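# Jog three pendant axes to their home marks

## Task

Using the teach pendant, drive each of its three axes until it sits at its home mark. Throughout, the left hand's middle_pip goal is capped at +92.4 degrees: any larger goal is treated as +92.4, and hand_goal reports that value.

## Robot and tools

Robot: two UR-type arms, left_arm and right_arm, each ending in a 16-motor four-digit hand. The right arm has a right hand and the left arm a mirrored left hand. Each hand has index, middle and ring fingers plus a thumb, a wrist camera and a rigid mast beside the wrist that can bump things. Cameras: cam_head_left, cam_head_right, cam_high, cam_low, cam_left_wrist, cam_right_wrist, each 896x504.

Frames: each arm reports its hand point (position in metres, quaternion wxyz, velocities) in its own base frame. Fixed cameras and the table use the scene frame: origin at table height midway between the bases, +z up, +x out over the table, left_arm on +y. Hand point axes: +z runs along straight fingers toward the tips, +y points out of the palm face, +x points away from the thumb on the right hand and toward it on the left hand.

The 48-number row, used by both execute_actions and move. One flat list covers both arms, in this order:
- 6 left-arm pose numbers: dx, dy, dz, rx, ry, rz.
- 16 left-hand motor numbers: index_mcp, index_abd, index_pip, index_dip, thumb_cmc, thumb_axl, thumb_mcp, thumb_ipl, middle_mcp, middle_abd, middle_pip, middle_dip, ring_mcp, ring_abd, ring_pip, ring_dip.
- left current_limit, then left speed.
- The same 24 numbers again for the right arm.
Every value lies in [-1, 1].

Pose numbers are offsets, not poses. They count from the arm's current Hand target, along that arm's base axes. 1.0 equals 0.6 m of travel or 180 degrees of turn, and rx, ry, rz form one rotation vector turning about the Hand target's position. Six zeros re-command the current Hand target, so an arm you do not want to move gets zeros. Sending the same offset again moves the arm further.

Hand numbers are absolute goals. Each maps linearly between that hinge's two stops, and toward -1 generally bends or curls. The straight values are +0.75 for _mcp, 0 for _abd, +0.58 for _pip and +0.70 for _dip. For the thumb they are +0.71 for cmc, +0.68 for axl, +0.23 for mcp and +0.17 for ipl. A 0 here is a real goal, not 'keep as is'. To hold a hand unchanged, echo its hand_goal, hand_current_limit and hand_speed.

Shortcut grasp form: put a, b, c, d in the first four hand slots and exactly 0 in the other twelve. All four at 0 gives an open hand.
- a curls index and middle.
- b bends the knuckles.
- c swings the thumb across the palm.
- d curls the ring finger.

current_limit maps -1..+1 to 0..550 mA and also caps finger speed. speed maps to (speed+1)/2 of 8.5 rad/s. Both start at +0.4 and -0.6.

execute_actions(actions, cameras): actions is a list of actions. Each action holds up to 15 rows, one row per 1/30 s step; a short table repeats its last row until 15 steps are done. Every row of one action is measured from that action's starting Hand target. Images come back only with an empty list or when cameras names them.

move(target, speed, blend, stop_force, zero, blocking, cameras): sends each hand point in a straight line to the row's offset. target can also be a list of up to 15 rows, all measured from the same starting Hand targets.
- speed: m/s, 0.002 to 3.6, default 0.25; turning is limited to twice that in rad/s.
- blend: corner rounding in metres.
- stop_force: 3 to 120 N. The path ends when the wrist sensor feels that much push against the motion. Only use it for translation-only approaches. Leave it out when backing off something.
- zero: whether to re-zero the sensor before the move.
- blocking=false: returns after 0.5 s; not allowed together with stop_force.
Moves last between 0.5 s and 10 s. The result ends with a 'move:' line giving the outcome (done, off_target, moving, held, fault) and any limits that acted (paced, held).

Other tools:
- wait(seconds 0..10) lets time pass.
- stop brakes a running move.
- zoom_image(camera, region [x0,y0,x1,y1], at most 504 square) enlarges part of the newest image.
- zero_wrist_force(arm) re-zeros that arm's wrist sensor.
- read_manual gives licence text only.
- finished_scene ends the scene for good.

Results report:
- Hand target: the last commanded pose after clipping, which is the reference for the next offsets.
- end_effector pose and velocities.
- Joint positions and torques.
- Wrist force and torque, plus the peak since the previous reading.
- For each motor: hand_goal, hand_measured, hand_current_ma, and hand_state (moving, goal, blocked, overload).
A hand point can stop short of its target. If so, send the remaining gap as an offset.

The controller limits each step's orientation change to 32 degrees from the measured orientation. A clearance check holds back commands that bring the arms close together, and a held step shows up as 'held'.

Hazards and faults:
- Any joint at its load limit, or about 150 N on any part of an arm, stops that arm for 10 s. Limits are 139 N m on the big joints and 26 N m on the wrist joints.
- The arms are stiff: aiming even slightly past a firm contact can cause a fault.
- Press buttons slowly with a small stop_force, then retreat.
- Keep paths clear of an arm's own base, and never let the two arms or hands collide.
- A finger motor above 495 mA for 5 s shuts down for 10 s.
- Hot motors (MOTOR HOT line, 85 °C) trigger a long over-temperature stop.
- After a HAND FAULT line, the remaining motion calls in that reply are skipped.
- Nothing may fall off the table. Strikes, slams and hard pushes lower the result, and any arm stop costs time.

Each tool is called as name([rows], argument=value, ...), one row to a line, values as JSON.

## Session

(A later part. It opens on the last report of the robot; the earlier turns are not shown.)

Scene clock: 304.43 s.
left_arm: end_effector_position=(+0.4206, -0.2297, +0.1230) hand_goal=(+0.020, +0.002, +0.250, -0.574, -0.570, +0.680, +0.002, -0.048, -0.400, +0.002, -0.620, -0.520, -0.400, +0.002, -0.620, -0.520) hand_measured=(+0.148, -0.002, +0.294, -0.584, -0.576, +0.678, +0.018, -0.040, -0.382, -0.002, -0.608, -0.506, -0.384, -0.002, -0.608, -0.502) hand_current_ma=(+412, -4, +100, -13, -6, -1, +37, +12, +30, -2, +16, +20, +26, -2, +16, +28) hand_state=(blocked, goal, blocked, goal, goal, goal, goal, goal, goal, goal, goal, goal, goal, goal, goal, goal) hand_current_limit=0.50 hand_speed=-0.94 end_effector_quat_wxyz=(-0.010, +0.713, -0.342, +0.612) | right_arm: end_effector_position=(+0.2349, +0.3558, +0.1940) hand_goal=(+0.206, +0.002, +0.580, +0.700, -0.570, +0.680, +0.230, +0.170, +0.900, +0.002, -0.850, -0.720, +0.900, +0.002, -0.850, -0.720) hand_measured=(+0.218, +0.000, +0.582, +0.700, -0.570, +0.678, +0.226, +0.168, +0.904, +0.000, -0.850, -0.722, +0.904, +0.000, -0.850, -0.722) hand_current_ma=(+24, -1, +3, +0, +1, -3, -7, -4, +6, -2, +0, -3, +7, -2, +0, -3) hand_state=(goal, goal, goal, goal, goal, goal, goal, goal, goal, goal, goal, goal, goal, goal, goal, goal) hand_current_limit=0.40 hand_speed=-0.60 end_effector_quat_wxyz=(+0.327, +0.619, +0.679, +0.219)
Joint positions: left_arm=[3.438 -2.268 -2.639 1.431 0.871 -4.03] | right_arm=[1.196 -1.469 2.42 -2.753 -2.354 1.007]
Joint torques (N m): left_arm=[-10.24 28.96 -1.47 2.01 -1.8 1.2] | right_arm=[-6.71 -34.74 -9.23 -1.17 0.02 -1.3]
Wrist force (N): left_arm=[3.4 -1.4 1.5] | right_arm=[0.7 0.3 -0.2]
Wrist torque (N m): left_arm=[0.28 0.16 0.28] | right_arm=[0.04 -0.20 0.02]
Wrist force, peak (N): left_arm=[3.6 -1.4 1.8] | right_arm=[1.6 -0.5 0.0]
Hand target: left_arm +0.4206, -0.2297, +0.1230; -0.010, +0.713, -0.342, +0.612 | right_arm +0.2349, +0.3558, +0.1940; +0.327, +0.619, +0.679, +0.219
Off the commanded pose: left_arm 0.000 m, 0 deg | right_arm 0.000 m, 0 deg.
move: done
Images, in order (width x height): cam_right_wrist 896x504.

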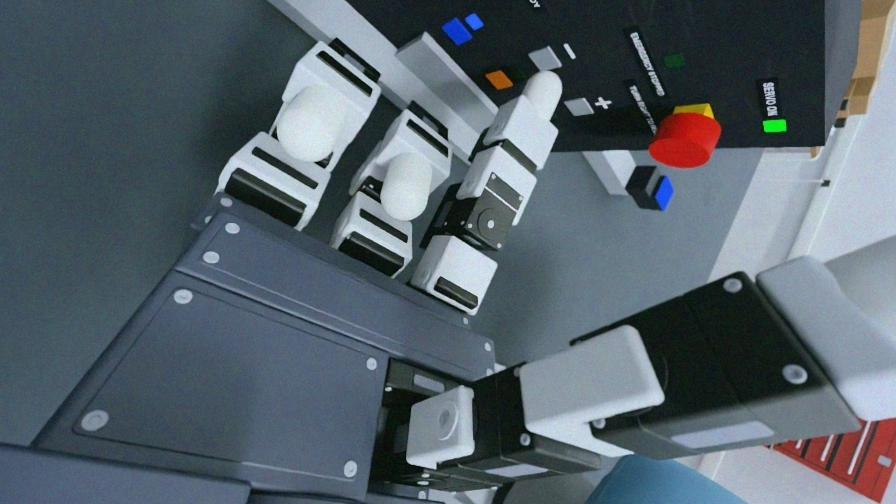

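move(target=[0,0,0,0,0,0,0.02,0.001,0.25,-0.575,-0.571,0.68,0.001,-0.049,-0.40,0.001,-0.62,-0.52,-0.40,0.001,-0.62,-0.52,0.5,-0.94,0.02,0.0009,0,0,0,0,0.205,0.001,0.58,0.70,-0.57,0.68,0.23,0.17,0.90,0.001,-0.85,-0.72,0.90,0.001,-0.85,-0.72,0.4,-0.6], speed=0.03)

move(target=[0,0,0,0,0,0,0.02,0.001,0.25,-0.575,-0.571,0.68,0.001,-0.049,-0.40,0.001,-0.62,-0.52,-0.40,0.001,-0.62,-0.52,0.5,-0.94,-0.02,-0.0009,0,0,0,0,0.205,0.001,0.58,0.70,-0.57,0.68,0.23,0.17,0.90,0.001,-0.85,-0.72,0.90,0.001,-0.85,-0.72,0.4,-0.6], speed=0.06, cameras=["cam_high", "cam_low"])

zoom_image(camera="cam_high", region=[392, 235, 442, 285])

zoom_image(camera="cam_low", region=[240, 255, 320, 305])

Scene clock: 306.13 s.
left_arm: end_effector_position=(+0.4206, -0.2297, +0.1230) hand_goal=(+0.020, +0.002, +0.250, -0.574, -0.570, +0.680, +0.002, -0.048, -0.400, +0.002, -0.620, -0.520, -0.400, +0.002, -0.620, -0.520) hand_measured=(+0.146, -0.002, +0.294, -0.582, -0.576, +0.678, +0.020, -0.040, -0.382, -0.002, -0.608, -0.506, -0.384, -0.002, -0.608, -0.502) hand_current_ma=(+412, -4, +100, -11, -6, -1, +40, +13, +30, -2, +16, +20, +26, -2, +16, +28) hand_state=(blocked, goal, blocked, goal, goal, goal, goal, goal, goal, goal, goal, goal, goal, goal, goal, goal) hand_current_limit=0.50 hand_speed=-0.94 end_effector_quat_wxyz=(-0.010, +0.713, -0.342, +0.612) | right_arm: end_effector_position=(+0.2468, +0.3563, +0.1940) hand_goal=(+0.206, +0.002, +0.580, +0.700, -0.570, +0.680, +0.230, +0.170, +0.900, +0.002, -0.850, -0.720, +0.900, +0.002, -0.850, -0.720) hand_measured=(+0.218, +0.000, +0.582, +0.700, -0.570, +0.678, +0.226, +0.168, +0.904, +0.000, -0.850, -0.722, +0.904, +0.000, -0.850, -0.722) hand_current_ma=(+24, -1, +3, +0, +1, -3, -7, -4, +6, -2, +0, -3, +7, -2, +0, -3) hand_state=(goal, goal, goal, goal, goal, goal, goal, goal, goal, goal, goal, goal, goal, goal, goal, goal) hand_current_limit=0.40 hand_speed=-0.60 end_effector_quat_wxyz=(+0.327, +0.619, +0.679, +0.219)
Joint positions: left_arm=[3.438 -2.268 -2.639 1.431 0.871 -4.03] | right_arm=[1.166 -1.457 2.418 -2.79 -2.347 0.967]
Joint torques (N m): left_arm=[-11.3 28.19 -1.74 1.94 -1.75 1.12] | right_arm=[-6.72 -8.44 -22.53 -4.44 -0.18 -1.2]
Wrist force (N): left_arm=[3.5 -1.4 1.7] | right_arm=[0.1 -1.2 -2.2]
Wrist torque (N m): left_arm=[0.25 0.16 0.29] | right_arm=[0.19 -0.17 0.05]
Wrist force, peak (N): left_arm=[3.8 -1.5 1.7] | right_arm=[0.1 -1.2 -2.2]
Hand target: left_arm +0.4206, -0.2297, +0.1230; -0.010, +0.713, -0.342, +0.612 | right_arm +0.2469, +0.3563, +0.1940; +0.327, +0.619, +0.679, +0.219
Off the commanded pose: left_arm 0.000 m, 0 deg | right_arm 0.000 m, 0 deg.
move: done

Scene clock: 306.97 s.
left_arm: end_effector_position=(+0.4206, -0.2297, +0.1230) hand_goal=(+0.020, +0.002, +0.250, -0.574, -0.570, +0.680, +0.002, -0.048, -0.400, +0.002, -0.620, -0.520, -0.400, +0.002, -0.620, -0.520) hand_measured=(+0.146, -0.002, +0.294, -0.582, -0.576, +0.678, +0.020, -0.040, -0.382, -0.002, -0.608, -0.506, -0.384, -0.002, -0.608, -0.502) hand_current_ma=(+413, -4, +100, -11, -6, -1, +40, +13, +30, -2, +16, +20, +26, -2, +16, +28) hand_state=(blocked, goal, blocked, goal, goal, goal, goal, goal, goal, goal, goal, goal, goal, goal, goal, goal) hand_current_limit=0.50 hand_speed=-0.94 end_effector_quat_wxyz=(-0.010, +0.713, -0.342, +0.612) | right_arm: end_effector_position=(+0.2349, +0.3558, +0.1940) hand_goal=(+0.206, +0.002, +0.580, +0.700, -0.570, +0.680, +0.230, +0.170, +0.900, +0.002, -0.850, -0.720, +0.900, +0.002, -0.850, -0.720) hand_measured=(+0.218, +0.002, +0.582, +0.700, -0.570, +0.678, +0.226, +0.168, +0.904, +0.000, -0.850, -0.722, +0.904, +0.000, -0.850, -0.722) hand_current_ma=(+24, +0, +2, +0, +1, -3, -7, -4, +6, -2, +0, -3, +7, -2, +0, -3) hand_state=(goal, goal, goal, goal, goal, goal, goal, goal, goal, goal, goal, goal, goal, goal, goal, goal) hand_current_limit=0.40 hand_speed=-0.60 end_effector_quat_wxyz=(+0.327, +0.619, +0.680, +0.219)
Joint positions: left_arm=[3.438 -2.268 -2.639 1.431 0.871 -4.03] | right_arm=[1.196 -1.469 2.42 -2.753 -2.354 1.007]
Joint torques (N m): left_arm=[-11.2 28.56 -1.78 1.7 -1.81 1.13] | right_arm=[6.88 -34.19 -13.18 -1.23 -2.61 1.46]
Wrist force (N): left_arm=[3.6 -1.0 1.8] | right_arm=[0.6 0.3 -0.1]
Wrist torque (N m): left_arm=[0.29 0.14 0.30] | right_arm=[0.02 -0.18 -0.08]
Wrist force, peak (N): left_arm=[3.6 -1.0 1.8] | right_arm=[0.3 -1.1 -2.2]
Hand target: left_arm +0.4206, -0.2297, +0.1230; -0.010, +0.713, -0.342, +0.612 | right_arm +0.2349, +0.3558, +0.1940; +0.327, +0.619, +0.679, +0.219
Off the commanded pose: left_arm 0.000 m, 0 deg | right_arm 0.000 m, 0 deg.
move: done
Images, in order (width x height): cam_high 896x504, cam_low 896x504.

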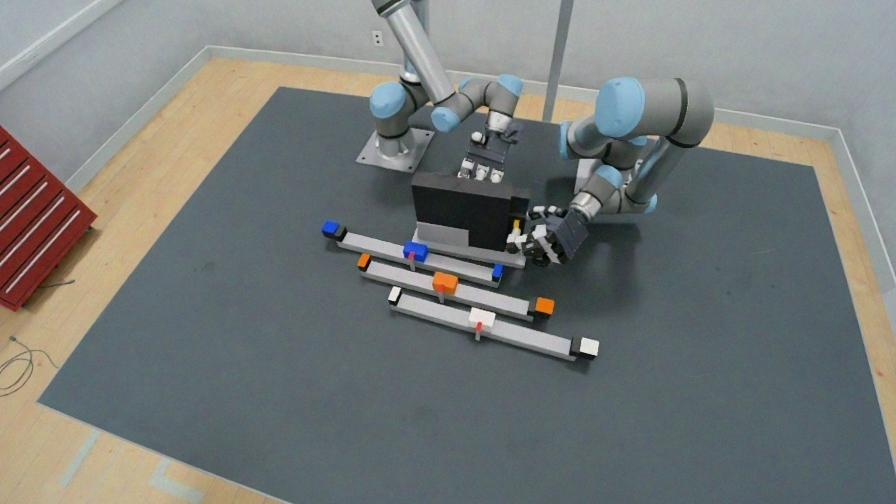

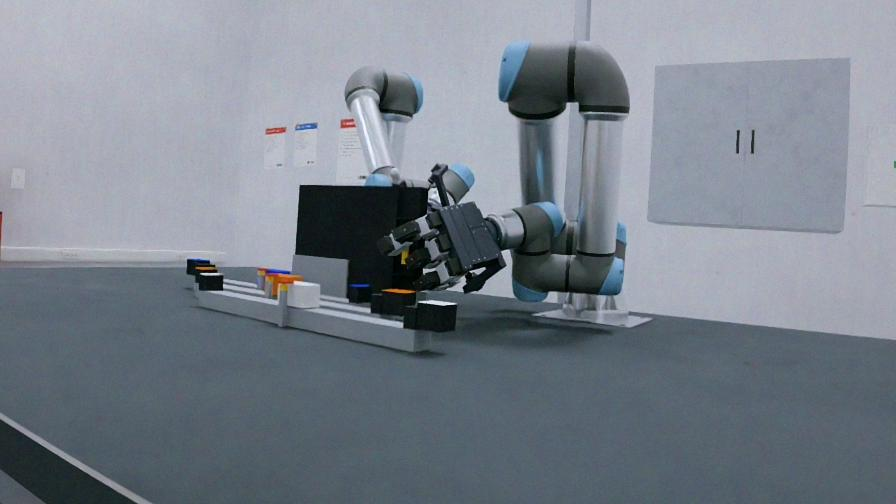

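Scaled by 10.080 from the camera's 896x504 image, which has a finer 1280x720 frame.

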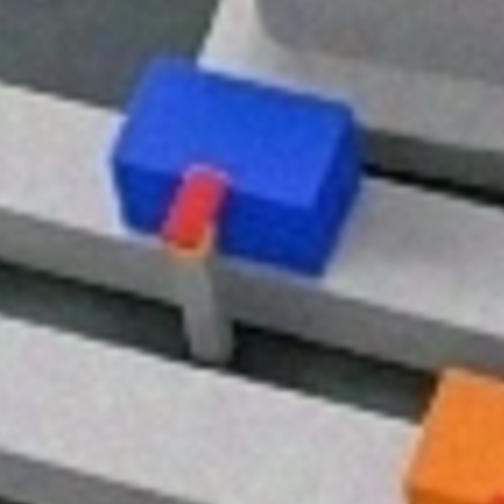

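Scaled by 6.300 from the camera's 896x504 image, which has a finer 1280x720 frame.

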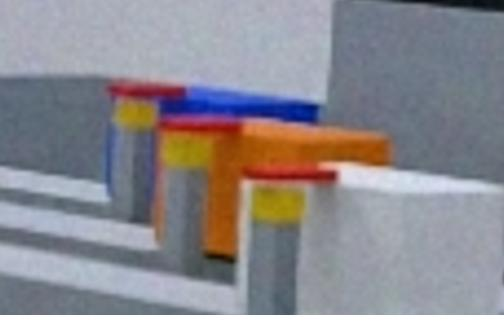

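move(target=[0,0,0,0,0,0,0.02,0.001,0.25,-0.575,-0.571,0.68,0.001,-0.049,-0.40,0.001,-0.62,-0.52,-0.40,0.001,-0.62,-0.52,0.5,-0.94,0,0,-0.0725,0,0,0,0.205,0.001,0.58,0.70,-0.57,0.68,0.23,0.17,0.90,0.001,-0.85,-0.72,0.90,0.001,-0.85,-0.72,0.4,-0.6], speed=0.12)

move(target=[0,0,0,0,0,0,0.02,0.001,0.25,-0.575,-0.571,0.68,0.001,-0.049,-0.40,0.001,-0.62,-0.52,-0.40,0.001,-0.62,-0.52,0.5,-0.94,0.03,0.0013,0,0,0,0,0.205,0.001,0.58,0.70,-0.57,0.68,0.23,0.17,0.90,0.001,-0.85,-0.72,0.90,0.001,-0.85,-0.72,0.4,-0.6], speed=0.013, stop_force=4, cameras=["cam_right_wrist"])

Scene clock: 308.73 s.
left_arm: end_effector_position=(+0.4206, -0.2297, +0.1230) hand_goal=(+0.020, +0.002, +0.250, -0.574, -0.570, +0.680, +0.002, -0.048, -0.400, +0.002, -0.620, -0.520, -0.400, +0.002, -0.620, -0.520) hand_measured=(+0.146, -0.002, +0.294, -0.582, -0.576, +0.678, +0.020, -0.040, -0.382, -0.002, -0.608, -0.506, -0.384, -0.002, -0.608, -0.502) hand_current_ma=(+412, -4, +100, -11, -6, -1, +40, +13, +30, -2, +16, +20, +26, -2, +16, +28) hand_state=(blocked, goal, blocked, goal, goal, goal, goal, goal, goal, goal, goal, goal, goal, goal, goal, goal) hand_current_limit=0.50 hand_speed=-0.94 end_effector_quat_wxyz=(-0.010, +0.713, -0.342, +0.612) | right_arm: end_effector_position=(+0.2349, +0.3558, +0.1505) hand_goal=(+0.206, +0.002, +0.580, +0.700, -0.570, +0.680, +0.230, +0.170, +0.900, +0.002, -0.850, -0.720, +0.900, +0.002, -0.850, -0.720) hand_measured=(+0.218, +0.002, +0.582, +0.700, -0.570, +0.678, +0.226, +0.168, +0.904, +0.000, -0.850, -0.722, +0.904, +0.000, -0.850, -0.722) hand_current_ma=(+24, +0, +2, +0, +1, -3, -7, -4, +6, -2, +0, -3, +7, -2, +0, -3) hand_state=(goal, goal, goal, goal, goal, goal, goal, goal, goal, goal, goal, goal, goal, goal, goal, goal) hand_current_limit=0.40 hand_speed=-0.60 end_effector_quat_wxyz=(+0.327, +0.619, +0.679, +0.219)
Joint positions: left_arm=[3.438 -2.268 -2.639 1.431 0.871 -4.03] | right_arm=[1.196 -1.333 2.453 -2.921 -2.354 1.007]
Joint torques (N m): left_arm=[-11.08 28.68 -0.9 1.67 -1.77 1.06] | right_arm=[-4.19 -10.9 -6.39 -4.31 -2.68 -1.26]
Wrist force (N): left_arm=[3.2 -1.2 1.8] | right_arm=[0.9 0.6 -0.2]
Wrist torque (N m): left_arm=[0.27 0.19 0.27] | right_arm=[0.09 -0.20 0.05]
Wrist force, peak (N): left_arm=[3.6 -1.1 2.0] | right_arm=[0.7 1.0 -0.6]
Hand target: left_arm +0.4206, -0.2297, +0.1230; -0.010, +0.713, -0.342, +0.612 | right_arm +0.2349, +0.3558, +0.1505; +0.327, +0.619, +0.679, +0.219
Off the commanded pose: left_arm 0.000 m, 0 deg | right_arm 0.000 m, 0 deg.
move: done

Scene clock: 310.70 s.
left_arm: end_effector_position=(+0.4206, -0.2297, +0.1230) hand_goal=(+0.020, +0.002, +0.250, -0.574, -0.570, +0.680, +0.002, -0.048, -0.400, +0.002, -0.620, -0.520, -0.400, +0.002, -0.620, -0.520) hand_measured=(+0.146, -0.002, +0.294, -0.582, -0.576, +0.678, +0.020, -0.040, -0.382, -0.002, -0.608, -0.506, -0.384, -0.002, -0.608, -0.502) hand_current_ma=(+413, -4, +100, -11, -6, -1, +40, +13, +30, -2, +16, +20, +26, -2, +16, +28) hand_state=(blocked, goal, blocked, goal, goal, goal, goal, goal, goal, goal, goal, goal, goal, goal, goal, goal) hand_current_limit=0.50 hand_speed=-0.94 end_effector_quat_wxyz=(-0.010, +0.713, -0.342, +0.612) | right_arm: end_effector_position=(+0.2471, +0.3563, +0.1505) hand_goal=(+0.206, +0.002, +0.580, +0.700, -0.570, +0.680, +0.230, +0.170, +0.900, +0.002, -0.850, -0.720, +0.900, +0.002, -0.850, -0.720) hand_measured=(+0.218, +0.002, +0.582, +0.700, -0.570, +0.678, +0.226, +0.168, +0.904, +0.000, -0.850, -0.722, +0.904, +0.000, -0.850, -0.722) hand_current_ma=(+23, +0, +2, +0, +1, -3, -7, -4, +6, -2, +0, -3, +7, -2, +0, -3) hand_state=(goal, goal, goal, goal, goal, goal, goal, goal, goal, goal, goal, goal, goal, goal, goal, goal) hand_current_limit=0.40 hand_speed=-0.60 end_effector_quat_wxyz=(+0.327, +0.619, +0.679, +0.219)
Joint positions: left_arm=[3.438 -2.268 -2.639 1.431 0.871 -4.03] | right_arm=[1.166 -1.321 2.45 -2.959 -2.347 0.966]
Joint torques (N m): left_arm=[-10.1 29.25 -1.57 1.54 -1.64 1.19] | right_arm=[5.43 -37.89 -6.83 -1.39 -3.29 1.35]
Wrist force (N): left_arm=[3.5 -1.1 1.7] | right_arm=[1.0 -3.2 -4.4]
Wrist torque (N m): left_arm=[0.28 0.15 0.29] | right_arm=[0.38 -0.35 0.10]
Wrist force, peak (N): left_arm=[3.6 -1.5 1.8] | right_arm=[0.6 -9.2 -11.1]
Hand target: left_arm +0.4206, -0.2297, +0.1230; -0.010, +0.713, -0.342, +0.612 | right_arm +0.2471, +0.3563, +0.1505; +0.327, +0.619, +0.679, +0.219 (not the last commanded pose)
Off the commanded pose: left_arm 0.000 m, 0 deg | right_arm 0.006 m, 0 deg.
move: contact (right_arm)
Images, in order (width x height): cam_right_wrist 896x504.

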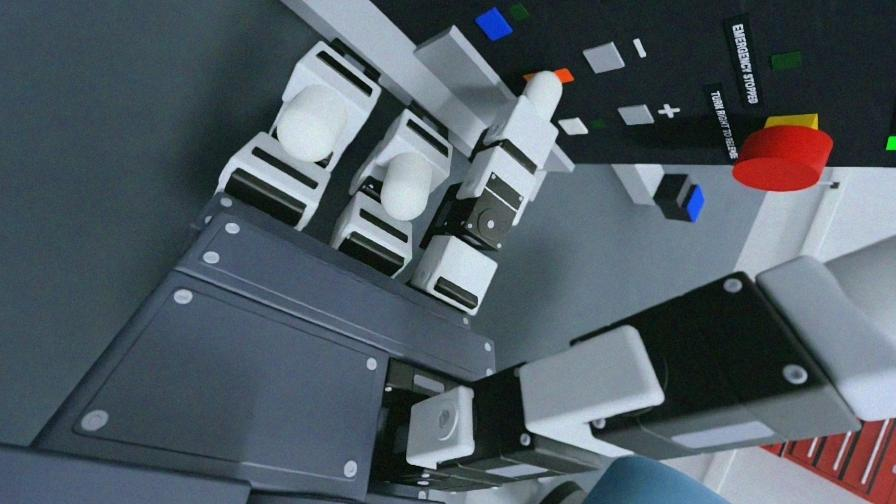

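move([
  [0,0,0,0,0,0,0.02,0.001,0.25,-0.575,-0.571,0.68,0.001,-0.049,-0.40,0.001,-0.62,-0.52,-0.40,0.001,-0.62,-0.52,0.5,-0.94,-0.0203,-0.0009,0,0,0,0,0.205,0.001,0.58,0.70,-0.57,0.68,0.23,0.17,0.90,0.001,-0.85,-0.72,0.90,0.001,-0.85,-0.72,0.4,-0.6],
  [0,0,0,0,0,0,0.02,0.001,0.25,-0.575,-0.571,0.68,0.001,-0.049,-0.40,0.001,-0.62,-0.52,-0.40,0.001,-0.62,-0.52,0.5,-0.94,-0.0203,-0.0009,0.0725,0,0,0,0.205,0.001,0.58,0.70,-0.57,0.68,0.23,0.17,0.90,0.001,-0.85,-0.72,0.90,0.001,-0.85,-0.72,0.4,-0.6],
], speed=[0.06,0.12], blend=[0.003,0])

move(target=[0,0,0,0,0,0,0.02,0.001,0.25,-0.575,-0.571,0.68,0.001,-0.049,-0.40,0.001,-0.62,-0.52,-0.40,0.001,-0.62,-0.52,0.5,-0.94,0.02,0.0009,0,0,0,0,0.205,0.001,0.58,0.70,-0.57,0.68,0.23,0.17,0.90,0.001,-0.85,-0.72,0.90,0.001,-0.85,-0.72,0.4,-0.6], speed=0.03)

move(target=[0,0,0,0,0,0,0.02,0.001,0.25,-0.575,-0.571,0.68,0.001,-0.049,-0.40,0.001,-0.62,-0.52,-0.40,0.001,-0.62,-0.52,0.5,-0.94,-0.02,-0.0009,0,0,0,0,0.205,0.001,0.58,0.70,-0.57,0.68,0.23,0.17,0.90,0.001,-0.85,-0.72,0.90,0.001,-0.85,-0.72,0.4,-0.6], speed=0.06, cameras=["cam_high", "cam_low", "cam_head_left"])

zoom_image(camera="cam_high", region=[420, 265, 470, 315])

zoom_image(camera="cam_low", region=[240, 255, 320, 305])

zoom_image(camera="cam_head_left", region=[430, 185, 510, 235])

Scene clock: 313.07 s.
left_arm: end_effector_position=(+0.4206, -0.2297, +0.1230) hand_goal=(+0.020, +0.002, +0.250, -0.574, -0.570, +0.680, +0.002, -0.048, -0.400, +0.002, -0.620, -0.520, -0.400, +0.002, -0.620, -0.520) hand_measured=(+0.146, -0.002, +0.294, -0.582, -0.576, +0.678, +0.020, -0.040, -0.382, -0.002, -0.608, -0.506, -0.384, -0.002, -0.608, -0.502) hand_current_ma=(+413, -4, +100, -11, -6, -1, +40, +13, +30, -2, +16, +20, +26, -2, +16, +28) hand_state=(blocked, goal, blocked, goal, goal, goal, goal, goal, goal, goal, goal, goal, goal, goal, goal, goal) hand_current_limit=0.50 hand_speed=-0.94 end_effector_quat_wxyz=(-0.010, +0.713, -0.342, +0.612) | right_arm: end_effector_position=(+0.2349, +0.3558, +0.1940) hand_goal=(+0.206, +0.002, +0.580, +0.700, -0.570, +0.680, +0.230, +0.170, +0.900, +0.002, -0.850, -0.720, +0.900, +0.002, -0.850, -0.720) hand_measured=(+0.218, +0.002, +0.582, +0.700, -0.570, +0.678, +0.226, +0.168, +0.904, +0.000, -0.850, -0.722, +0.904, +0.000, -0.850, -0.722) hand_current_ma=(+23, +0, +2, +0, +1, -3, -7, -4, +6, -2, +0, -3, +7, -2, +0, -3) hand_state=(goal, goal, goal, goal, goal, goal, goal, goal, goal, goal, goal, goal, goal, goal, goal, goal) hand_current_limit=0.40 hand_speed=-0.60 end_effector_quat_wxyz=(+0.327, +0.619, +0.679, +0.219)
Joint positions: left_arm=[3.438 -2.268 -2.639 1.431 0.871 -4.03] | right_arm=[1.196 -1.469 2.42 -2.753 -2.354 1.007]
Joint torques (N m): left_arm=[-8.19 28.19 -1.01 1.64 -1.65 1.27] | right_arm=[6.36 -34.24 -22.04 -1.44 0.01 1.45]
Wrist force (N): left_arm=[3.4 -1.1 1.5] | right_arm=[0.5 0.4 0.1]
Wrist torque (N m): left_arm=[0.30 0.16 0.28] | right_arm=[0.02 -0.17 -0.09]
Wrist force, peak (N): left_arm=[3.9 -1.1 1.8] | right_arm=[1.0 -3.7 -4.7]
Hand target: left_arm +0.4206, -0.2297, +0.1230; -0.010, +0.713, -0.342, +0.612 | right_arm +0.2349, +0.3558, +0.1940; +0.327, +0.619, +0.679, +0.219
Off the commanded pose: left_arm 0.000 m, 0 deg | right_arm 0.000 m, 0 deg.
move: done

Scene clock: 313.90 s.
left_arm: end_effector_position=(+0.4206, -0.2297, +0.1230) hand_goal=(+0.020, +0.002, +0.250, -0.574, -0.570, +0.680, +0.002, -0.048, -0.400, +0.002, -0.620, -0.520, -0.400, +0.002, -0.620, -0.520) hand_measured=(+0.146, -0.002, +0.294, -0.582, -0.576, +0.678, +0.020, -0.040, -0.382, -0.002, -0.608, -0.506, -0.384, -0.002, -0.608, -0.502) hand_current_ma=(+413, -4, +100, -11, -6, -1, +40, +13, +30, -2, +16, +20, +26, -2, +16, +28) hand_state=(blocked, goal, blocked, goal, goal, goal, goal, goal, goal, goal, goal, goal, goal, goal, goal, goal) hand_current_limit=0.50 hand_speed=-0.94 end_effector_quat_wxyz=(-0.010, +0.713, -0.342, +0.612) | right_arm: end_effector_position=(+0.2468, +0.3563, +0.1940) hand_goal=(+0.206, +0.002, +0.580, +0.700, -0.570, +0.680, +0.230, +0.170, +0.900, +0.002, -0.850, -0.720, +0.900, +0.002, -0.850, -0.720) hand_measured=(+0.218, +0.002, +0.582, +0.700, -0.570, +0.678, +0.226, +0.168, +0.904, +0.000, -0.850, -0.722, +0.904, +0.000, -0.850, -0.722) hand_current_ma=(+23, +0, +2, +0, +1, -3, -7, -4, +6, -2, +0, -3, +7, -2, +0, -3) hand_state=(goal, goal, goal, goal, goal, goal, goal, goal, goal, goal, goal, goal, goal, goal, goal, goal) hand_current_limit=0.40 hand_speed=-0.60 end_effector_quat_wxyz=(+0.327, +0.619, +0.679, +0.219)
Joint positions: left_arm=[3.438 -2.268 -2.639 1.431 0.871 -4.03] | right_arm=[1.166 -1.457 2.418 -2.79 -2.347 0.967]
Joint torques (N m): left_arm=[-8.09 28.56 -0.94 1.62 -1.54 1.26] | right_arm=[-8.01 -7.44 -22.27 -4.57 -0.12 -1.39]
Wrist force (N): left_arm=[3.5 -1.2 1.8] | right_arm=[0.4 -1.0 -2.3]
Wrist torque (N m): left_arm=[0.27 0.15 0.29] | right_arm=[0.23 -0.18 0.06]
Wrist force, peak (N): left_arm=[3.5 -1.4 2.1] | right_arm=[0.6 -1.1 -2.3]
Hand target: left_arm +0.4206, -0.2297, +0.1230; -0.010, +0.713, -0.342, +0.612 | right_arm +0.2469, +0.3563, +0.1940; +0.327, +0.619, +0.679, +0.219
Off the commanded pose: left_arm 0.000 m, 0 deg | right_arm 0.000 m, 0 deg.
move: done

Scene clock: 314.73 s.
left_arm: end_effector_position=(+0.4206, -0.2297, +0.1230) hand_goal=(+0.020, +0.002, +0.250, -0.574, -0.570, +0.680, +0.002, -0.048, -0.400, +0.002, -0.620, -0.520, -0.400, +0.002, -0.620, -0.520) hand_measured=(+0.146, -0.002, +0.294, -0.582, -0.576, +0.678, +0.020, -0.040, -0.382, -0.002, -0.608, -0.506, -0.384, -0.002, -0.608, -0.502) hand_current_ma=(+413, -4, +100, -11, -6, -1, +40, +13, +30, -2, +16, +20, +26, -2, +16, +28) hand_state=(blocked, goal, blocked, goal, goal, goal, goal, goal, goal, goal, goal, goal, goal, goal, goal, goal) hand_current_limit=0.50 hand_speed=-0.94 end_effector_quat_wxyz=(-0.010, +0.713, -0.342, +0.612) | right_arm: end_effector_position=(+0.2349, +0.3557, +0.1940) hand_goal=(+0.206, +0.002, +0.580, +0.700, -0.570, +0.680, +0.230, +0.170, +0.900, +0.002, -0.850, -0.720, +0.900, +0.002, -0.850, -0.720) hand_measured=(+0.218, +0.002, +0.582, +0.700, -0.570, +0.678, +0.226, +0.168, +0.904, +0.000, -0.850, -0.722, +0.904, +0.000, -0.850, -0.722) hand_current_ma=(+23, +0, +2, +0, +1, -3, -7, -4, +6, -2, +0, -3, +7, -2, +0, -3) hand_state=(goal, goal, goal, goal, goal, goal, goal, goal, goal, goal, goal, goal, goal, goal, goal, goal) hand_current_limit=0.40 hand_speed=-0.60 end_effector_quat_wxyz=(+0.327, +0.619, +0.679, +0.219)
Joint positions: left_arm=[3.438 -2.268 -2.639 1.431 0.871 -4.03] | right_arm=[1.196 -1.469 2.42 -2.753 -2.354 1.007]
Joint torques (N m): left_arm=[-8.22 28.18 -1.31 1.7 -1.55 1.13] | right_arm=[5.67 -33.63 -13.83 -1.25 -2.46 1.47]
Wrist force (N): left_arm=[3.4 -1.2 1.7] | right_arm=[0.8 0.3 -0.1]
Wrist torque (N m): left_arm=[0.28 0.16 0.29] | right_arm=[0.03 -0.21 -0.07]
Wrist force, peak (N): left_arm=[3.5 -1.3 2.0] | right_arm=[0.4 -1.1 -2.4]
Hand target: left_arm +0.4206, -0.2297, +0.1230; -0.010, +0.713, -0.342, +0.612 | right_arm +0.2349, +0.3558, +0.1940; +0.327, +0.619, +0.679, +0.219
Off the commanded pose: left_arm 0.000 m, 0 deg | right_arm 0.000 m, 0 deg.
move: done
Images, in order (width x height): cam_head_left 896x504, cam_high 896x504, cam_low 896x504.

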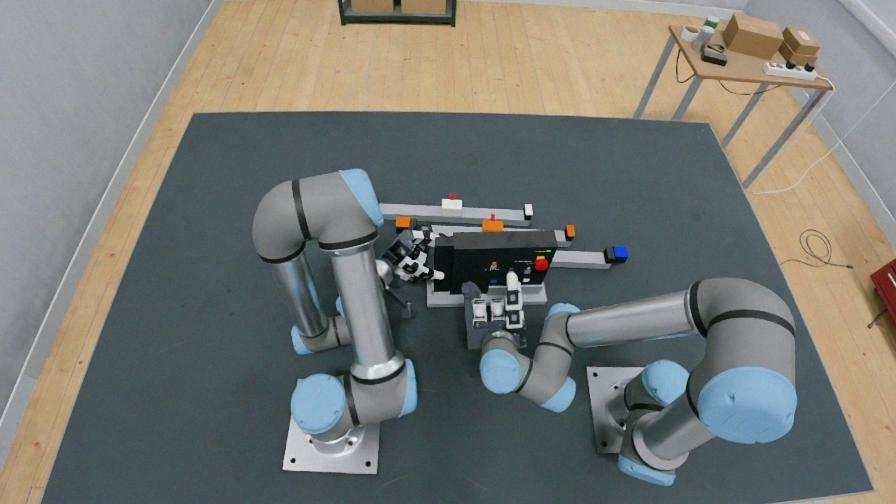

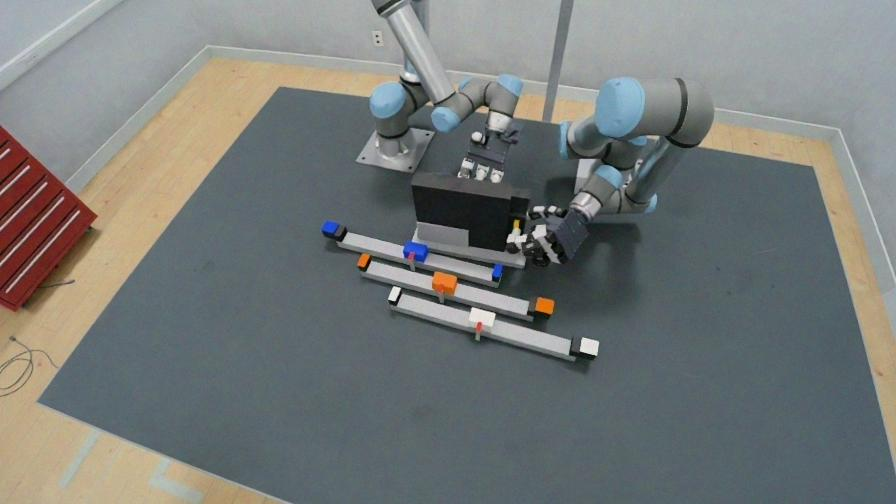

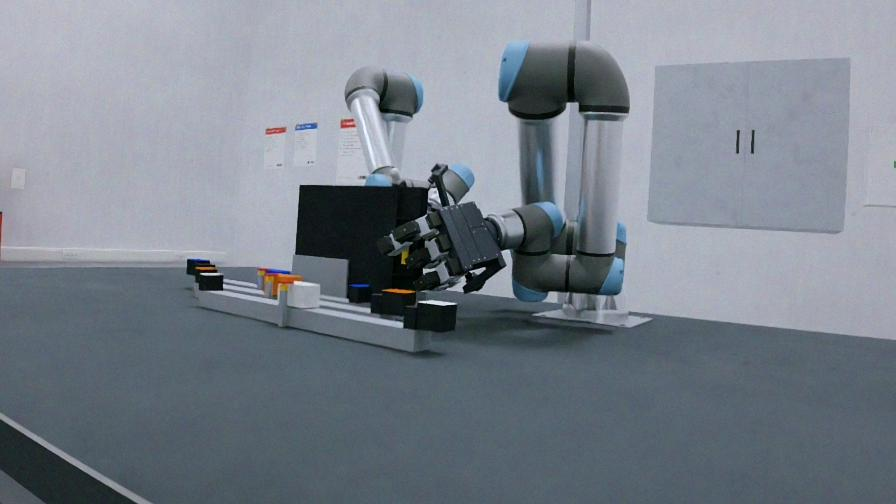

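Scaled by 10.080 from the camera's 896x504 image, which has a finer 1280x720 frame.

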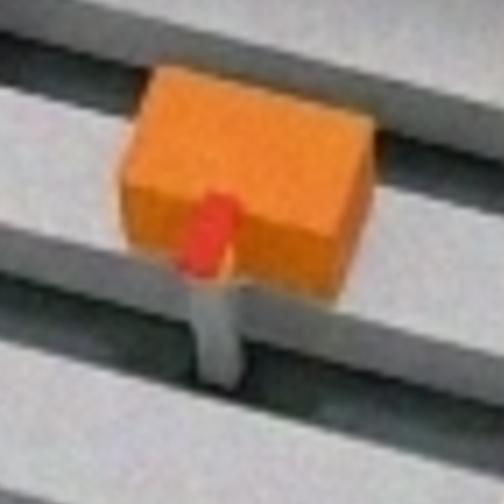

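Scaled by 6.300 from the camera's 896x504 image, which has a finer 1280x720 frame.

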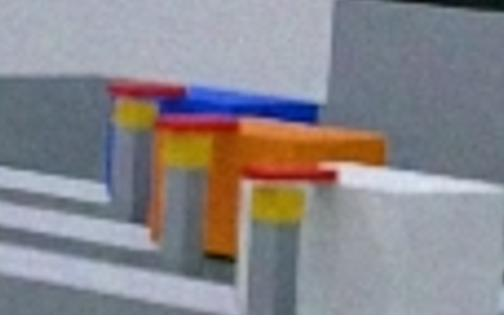

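Scaled by 6.300 from the camera's 896x504 image, which has a finer 1280x720 frame.

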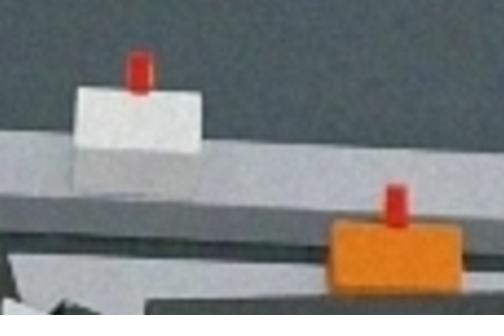

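move(target=[0,0,0,0,0,0,0.342,0.001,0.431,-0.174,-0.571,0.68,0.23,0.17,-0.40,0.001,-0.62,-0.52,-0.40,0.001,-0.62,-0.52,0.5,-0.88,-0.1,0,0.03,0,0,0,0.205,0.001,0.58,0.70,-0.57,0.68,0.23,0.17,0.90,0.001,-0.85,-0.72,0.90,0.001,-0.85,-0.72,0.4,-0.6], speed=0.1, cameras=["cam_left_wrist", "cam_head_left", "cam_high"])

Scene clock: 316.87 s.
left_arm: end_effector_position=(+0.4206, -0.2297, +0.1230) hand_goal=(+0.342, +0.002, +0.432, -0.174, -0.570, +0.680, +0.230, +0.170, -0.400, +0.002, -0.620, -0.520, -0.400, +0.002, -0.620, -0.520) hand_measured=(+0.334, -0.002, +0.428, -0.176, -0.576, +0.678, +0.226, +0.168, -0.382, -0.002, -0.608, -0.506, -0.384, -0.002, -0.608, -0.502) hand_current_ma=(-9, -4, -3, -2, -6, -1, -5, -3, +30, -2, +16, +20, +26, -2, +16, +28) hand_state=(goal, goal, goal, goal, goal, goal, goal, goal, goal, goal, goal, goal, goal, goal, goal, goal) hand_current_limit=0.50 hand_speed=-0.88 end_effector_quat_wxyz=(-0.010, +0.713, -0.342, +0.612) | right_arm: end_effector_position=(+0.1749, +0.3558, +0.2120) hand_goal=(+0.206, +0.002, +0.580, +0.700, -0.570, +0.680, +0.230, +0.170, +0.900, +0.002, -0.850, -0.720, +0.900, +0.002, -0.850, -0.720) hand_measured=(+0.218, +0.002, +0.582, +0.700, -0.570, +0.678, +0.226, +0.168, +0.904, +0.000, -0.850, -0.722, +0.904, +0.000, -0.850, -0.722) hand_current_ma=(+23, +0, +2, +0, +1, -3, -7, -4, +6, -2, +0, -3, +7, -2, +0, -3) hand_state=(goal, goal, goal, goal, goal, goal, goal, goal, goal, goal, goal, goal, goal, goal, goal, goal) hand_current_limit=0.40 hand_speed=-0.60 end_effector_quat_wxyz=(+0.327, +0.619, +0.679, +0.219)
Joint positions: left_arm=[3.438 -2.268 -2.639 1.431 0.871 -4.03] | right_arm=[1.351 -1.558 2.383 -2.469 -2.378 1.227]
Joint torques (N m): left_arm=[-6.75 28.93 -0.88 1.54 -1.57 1.14] | right_arm=[6.58 -31.79 -24.49 -1.06 -0.45 1.37]
Wrist force (N): left_arm=[3.7 0.6 -0.2] | right_arm=[0.4 0.1 -0.1]
Wrist torque (N m): left_arm=[0.27 0.20 0.35] | right_arm=[0.04 -0.17 -0.04]
Wrist force, peak (N): left_arm=[3.1 -4.2 2.1] | right_arm=[0.8 0.8 0.8]
Hand target: left_arm +0.4206, -0.2297, +0.1230; -0.010, +0.713, -0.342, +0.612 | right_arm +0.1749, +0.3558, +0.2120; +0.327, +0.619, +0.679, +0.219
Off the commanded pose: left_arm 0.000 m, 0 deg | right_arm 0.000 m, 0 deg.
move: done
Images, in order (width x height): cam_head_left 896x504, cam_high 896x504, cam_left_wrist 896x504.

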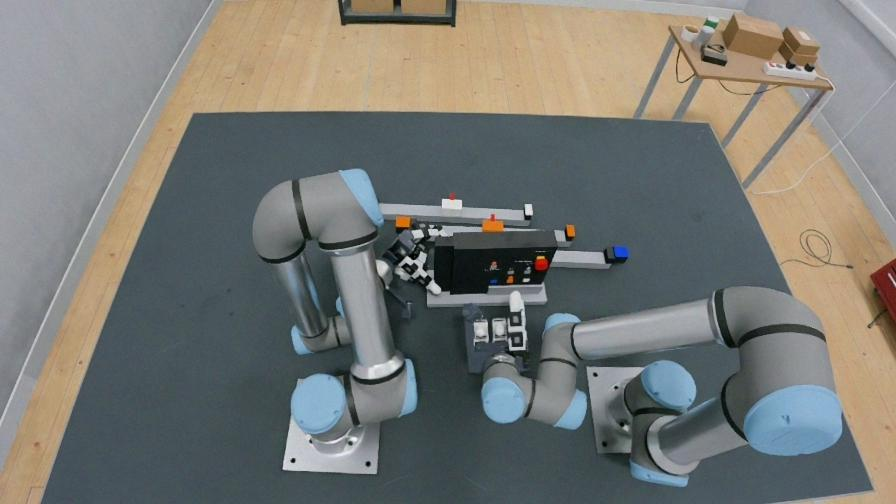

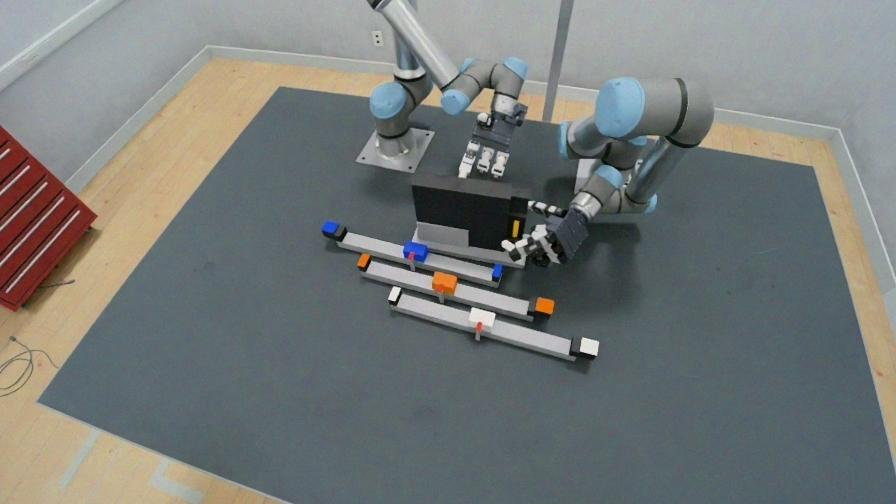

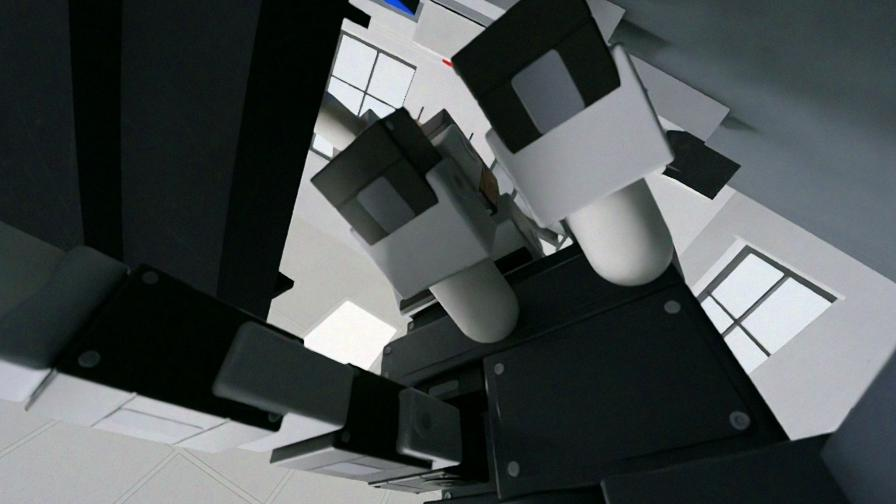

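move(target=[-0.0064,0.2,0,0,0,0,0.342,0.001,0.431,-0.174,-0.571,0.68,0.23,0.17,-0.40,0.001,-0.62,-0.52,-0.40,0.001,-0.62,-0.52,0.5,-0.88,0,0,0,0,0,0,0.205,0.001,0.58,0.70,-0.57,0.68,0.23,0.17,0.90,0.001,-0.85,-0.72,0.90,0.001,-0.85,-0.72,0.4,-0.6], speed=0.12, cameras=["cam_high", "cam_right_wrist", "cam_low"])

zoom_image(camera="cam_low", region=[240, 255, 320, 305])

Scene clock: 319.30 s.
left_arm: end_effector_position=(+0.4167, -0.1097, +0.1230) hand_goal=(+0.342, +0.002, +0.432, -0.174, -0.570, +0.680, +0.230, +0.170, -0.400, +0.002, -0.620, -0.520, -0.400, +0.002, -0.620, -0.520) hand_measured=(+0.336, -0.002, +0.428, -0.176, -0.576, +0.678, +0.226, +0.168, -0.382, -0.002, -0.608, -0.506, -0.384, -0.002, -0.608, -0.502) hand_current_ma=(-8, -4, -3, -2, -6, -1, -5, -3, +30, -2, +16, +20, +26, -2, +16, +28) hand_state=(goal, goal, goal, goal, goal, goal, goal, goal, goal, goal, goal, goal, goal, goal, goal, goal) hand_current_limit=0.50 hand_speed=-0.88 end_effector_quat_wxyz=(-0.010, +0.713, -0.342, +0.612) | right_arm: end_effector_position=(+0.1749, +0.3558, +0.2120) hand_goal=(+0.206, +0.002, +0.580, +0.700, -0.570, +0.680, +0.230, +0.170, +0.900, +0.002, -0.850, -0.720, +0.900, +0.002, -0.850, -0.720) hand_measured=(+0.218, +0.002, +0.582, +0.700, -0.570, +0.678, +0.226, +0.168, +0.904, +0.000, -0.850, -0.722, +0.904, +0.000, -0.850, -0.722) hand_current_ma=(+23, +0, +2, +0, +1, -3, -7, -4, +6, -2, +0, -3, +7, -2, +0, -3) hand_state=(goal, goal, goal, goal, goal, goal, goal, goal, goal, goal, goal, goal, goal, goal, goal, goal) hand_current_limit=0.40 hand_speed=-0.60 end_effector_quat_wxyz=(+0.327, +0.619, +0.679, +0.219)
Joint positions: left_arm=[3.906 -2.236 -2.72 1.198 0.45 -3.682] | right_arm=[1.351 -1.558 2.383 -2.469 -2.378 1.227]
Joint torques (N m): left_arm=[10.44 34.84 -8.8 -0.02 -3.92 1.44] | right_arm=[6.6 -31.67 -23.76 -0.86 -0.24 1.45]
Wrist force (N): left_arm=[3.4 1.0 -0.2] | right_arm=[0.7 0.2 0.0]
Wrist torque (N m): left_arm=[0.37 0.22 0.23] | right_arm=[0.04 -0.21 -0.01]
Wrist force, peak (N): left_arm=[3.9 1.2 0.3] | right_arm=[0.8 0.4 0.2]
Hand target: left_arm +0.4167, -0.1097, +0.1230; -0.010, +0.713, -0.342, +0.612 | right_arm +0.1749, +0.3558, +0.2120; +0.327, +0.619, +0.679, +0.219
Off the commanded pose: left_arm 0.000 m, 0 deg | right_arm 0.000 m, 0 deg.
move: done
Images, in order (width x height): cam_high 896x504, cam_low 896x504, cam_right_wrist 896x504.

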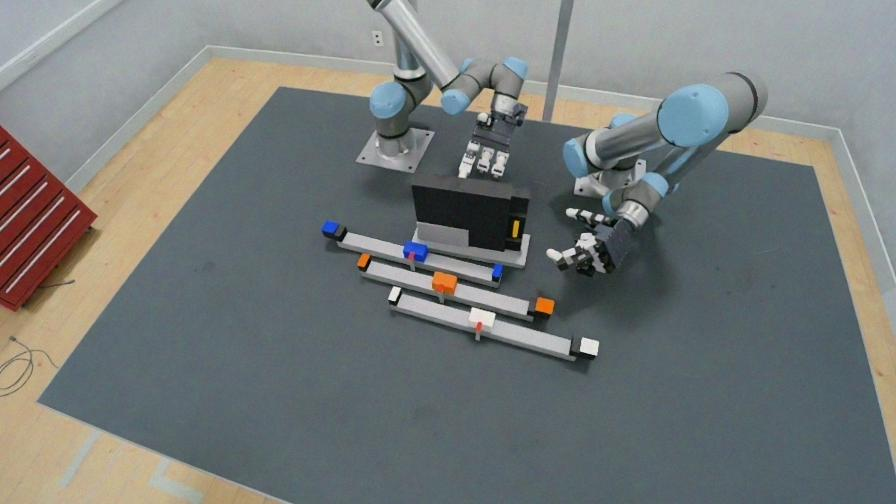

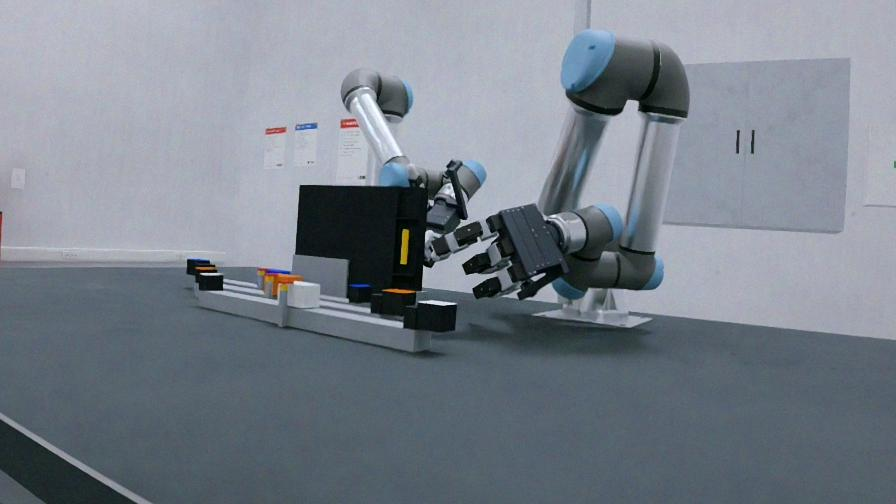

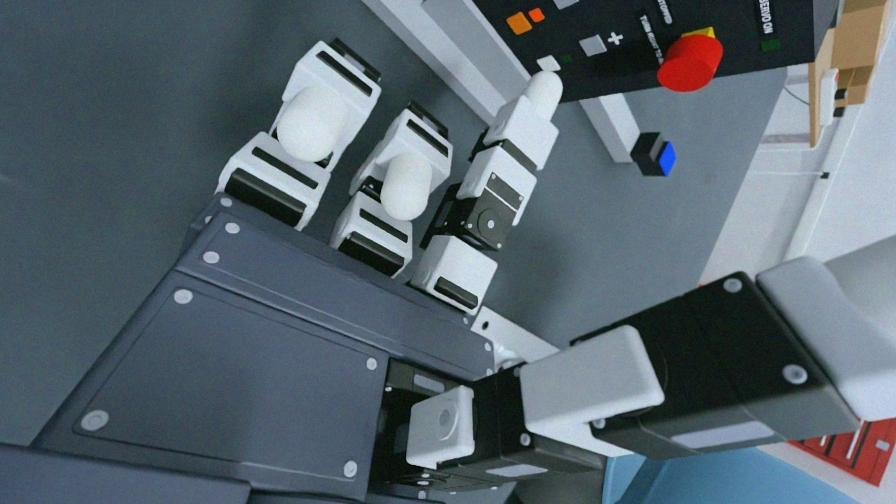

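Scaled by 6.300 from the camera's 896x504 image, which has a finer 1280x720 frame.

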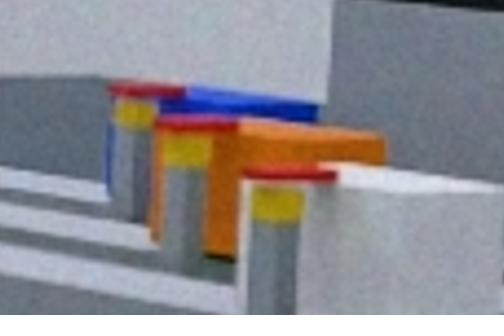

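finished_scene()

The scene is finished: the task was done.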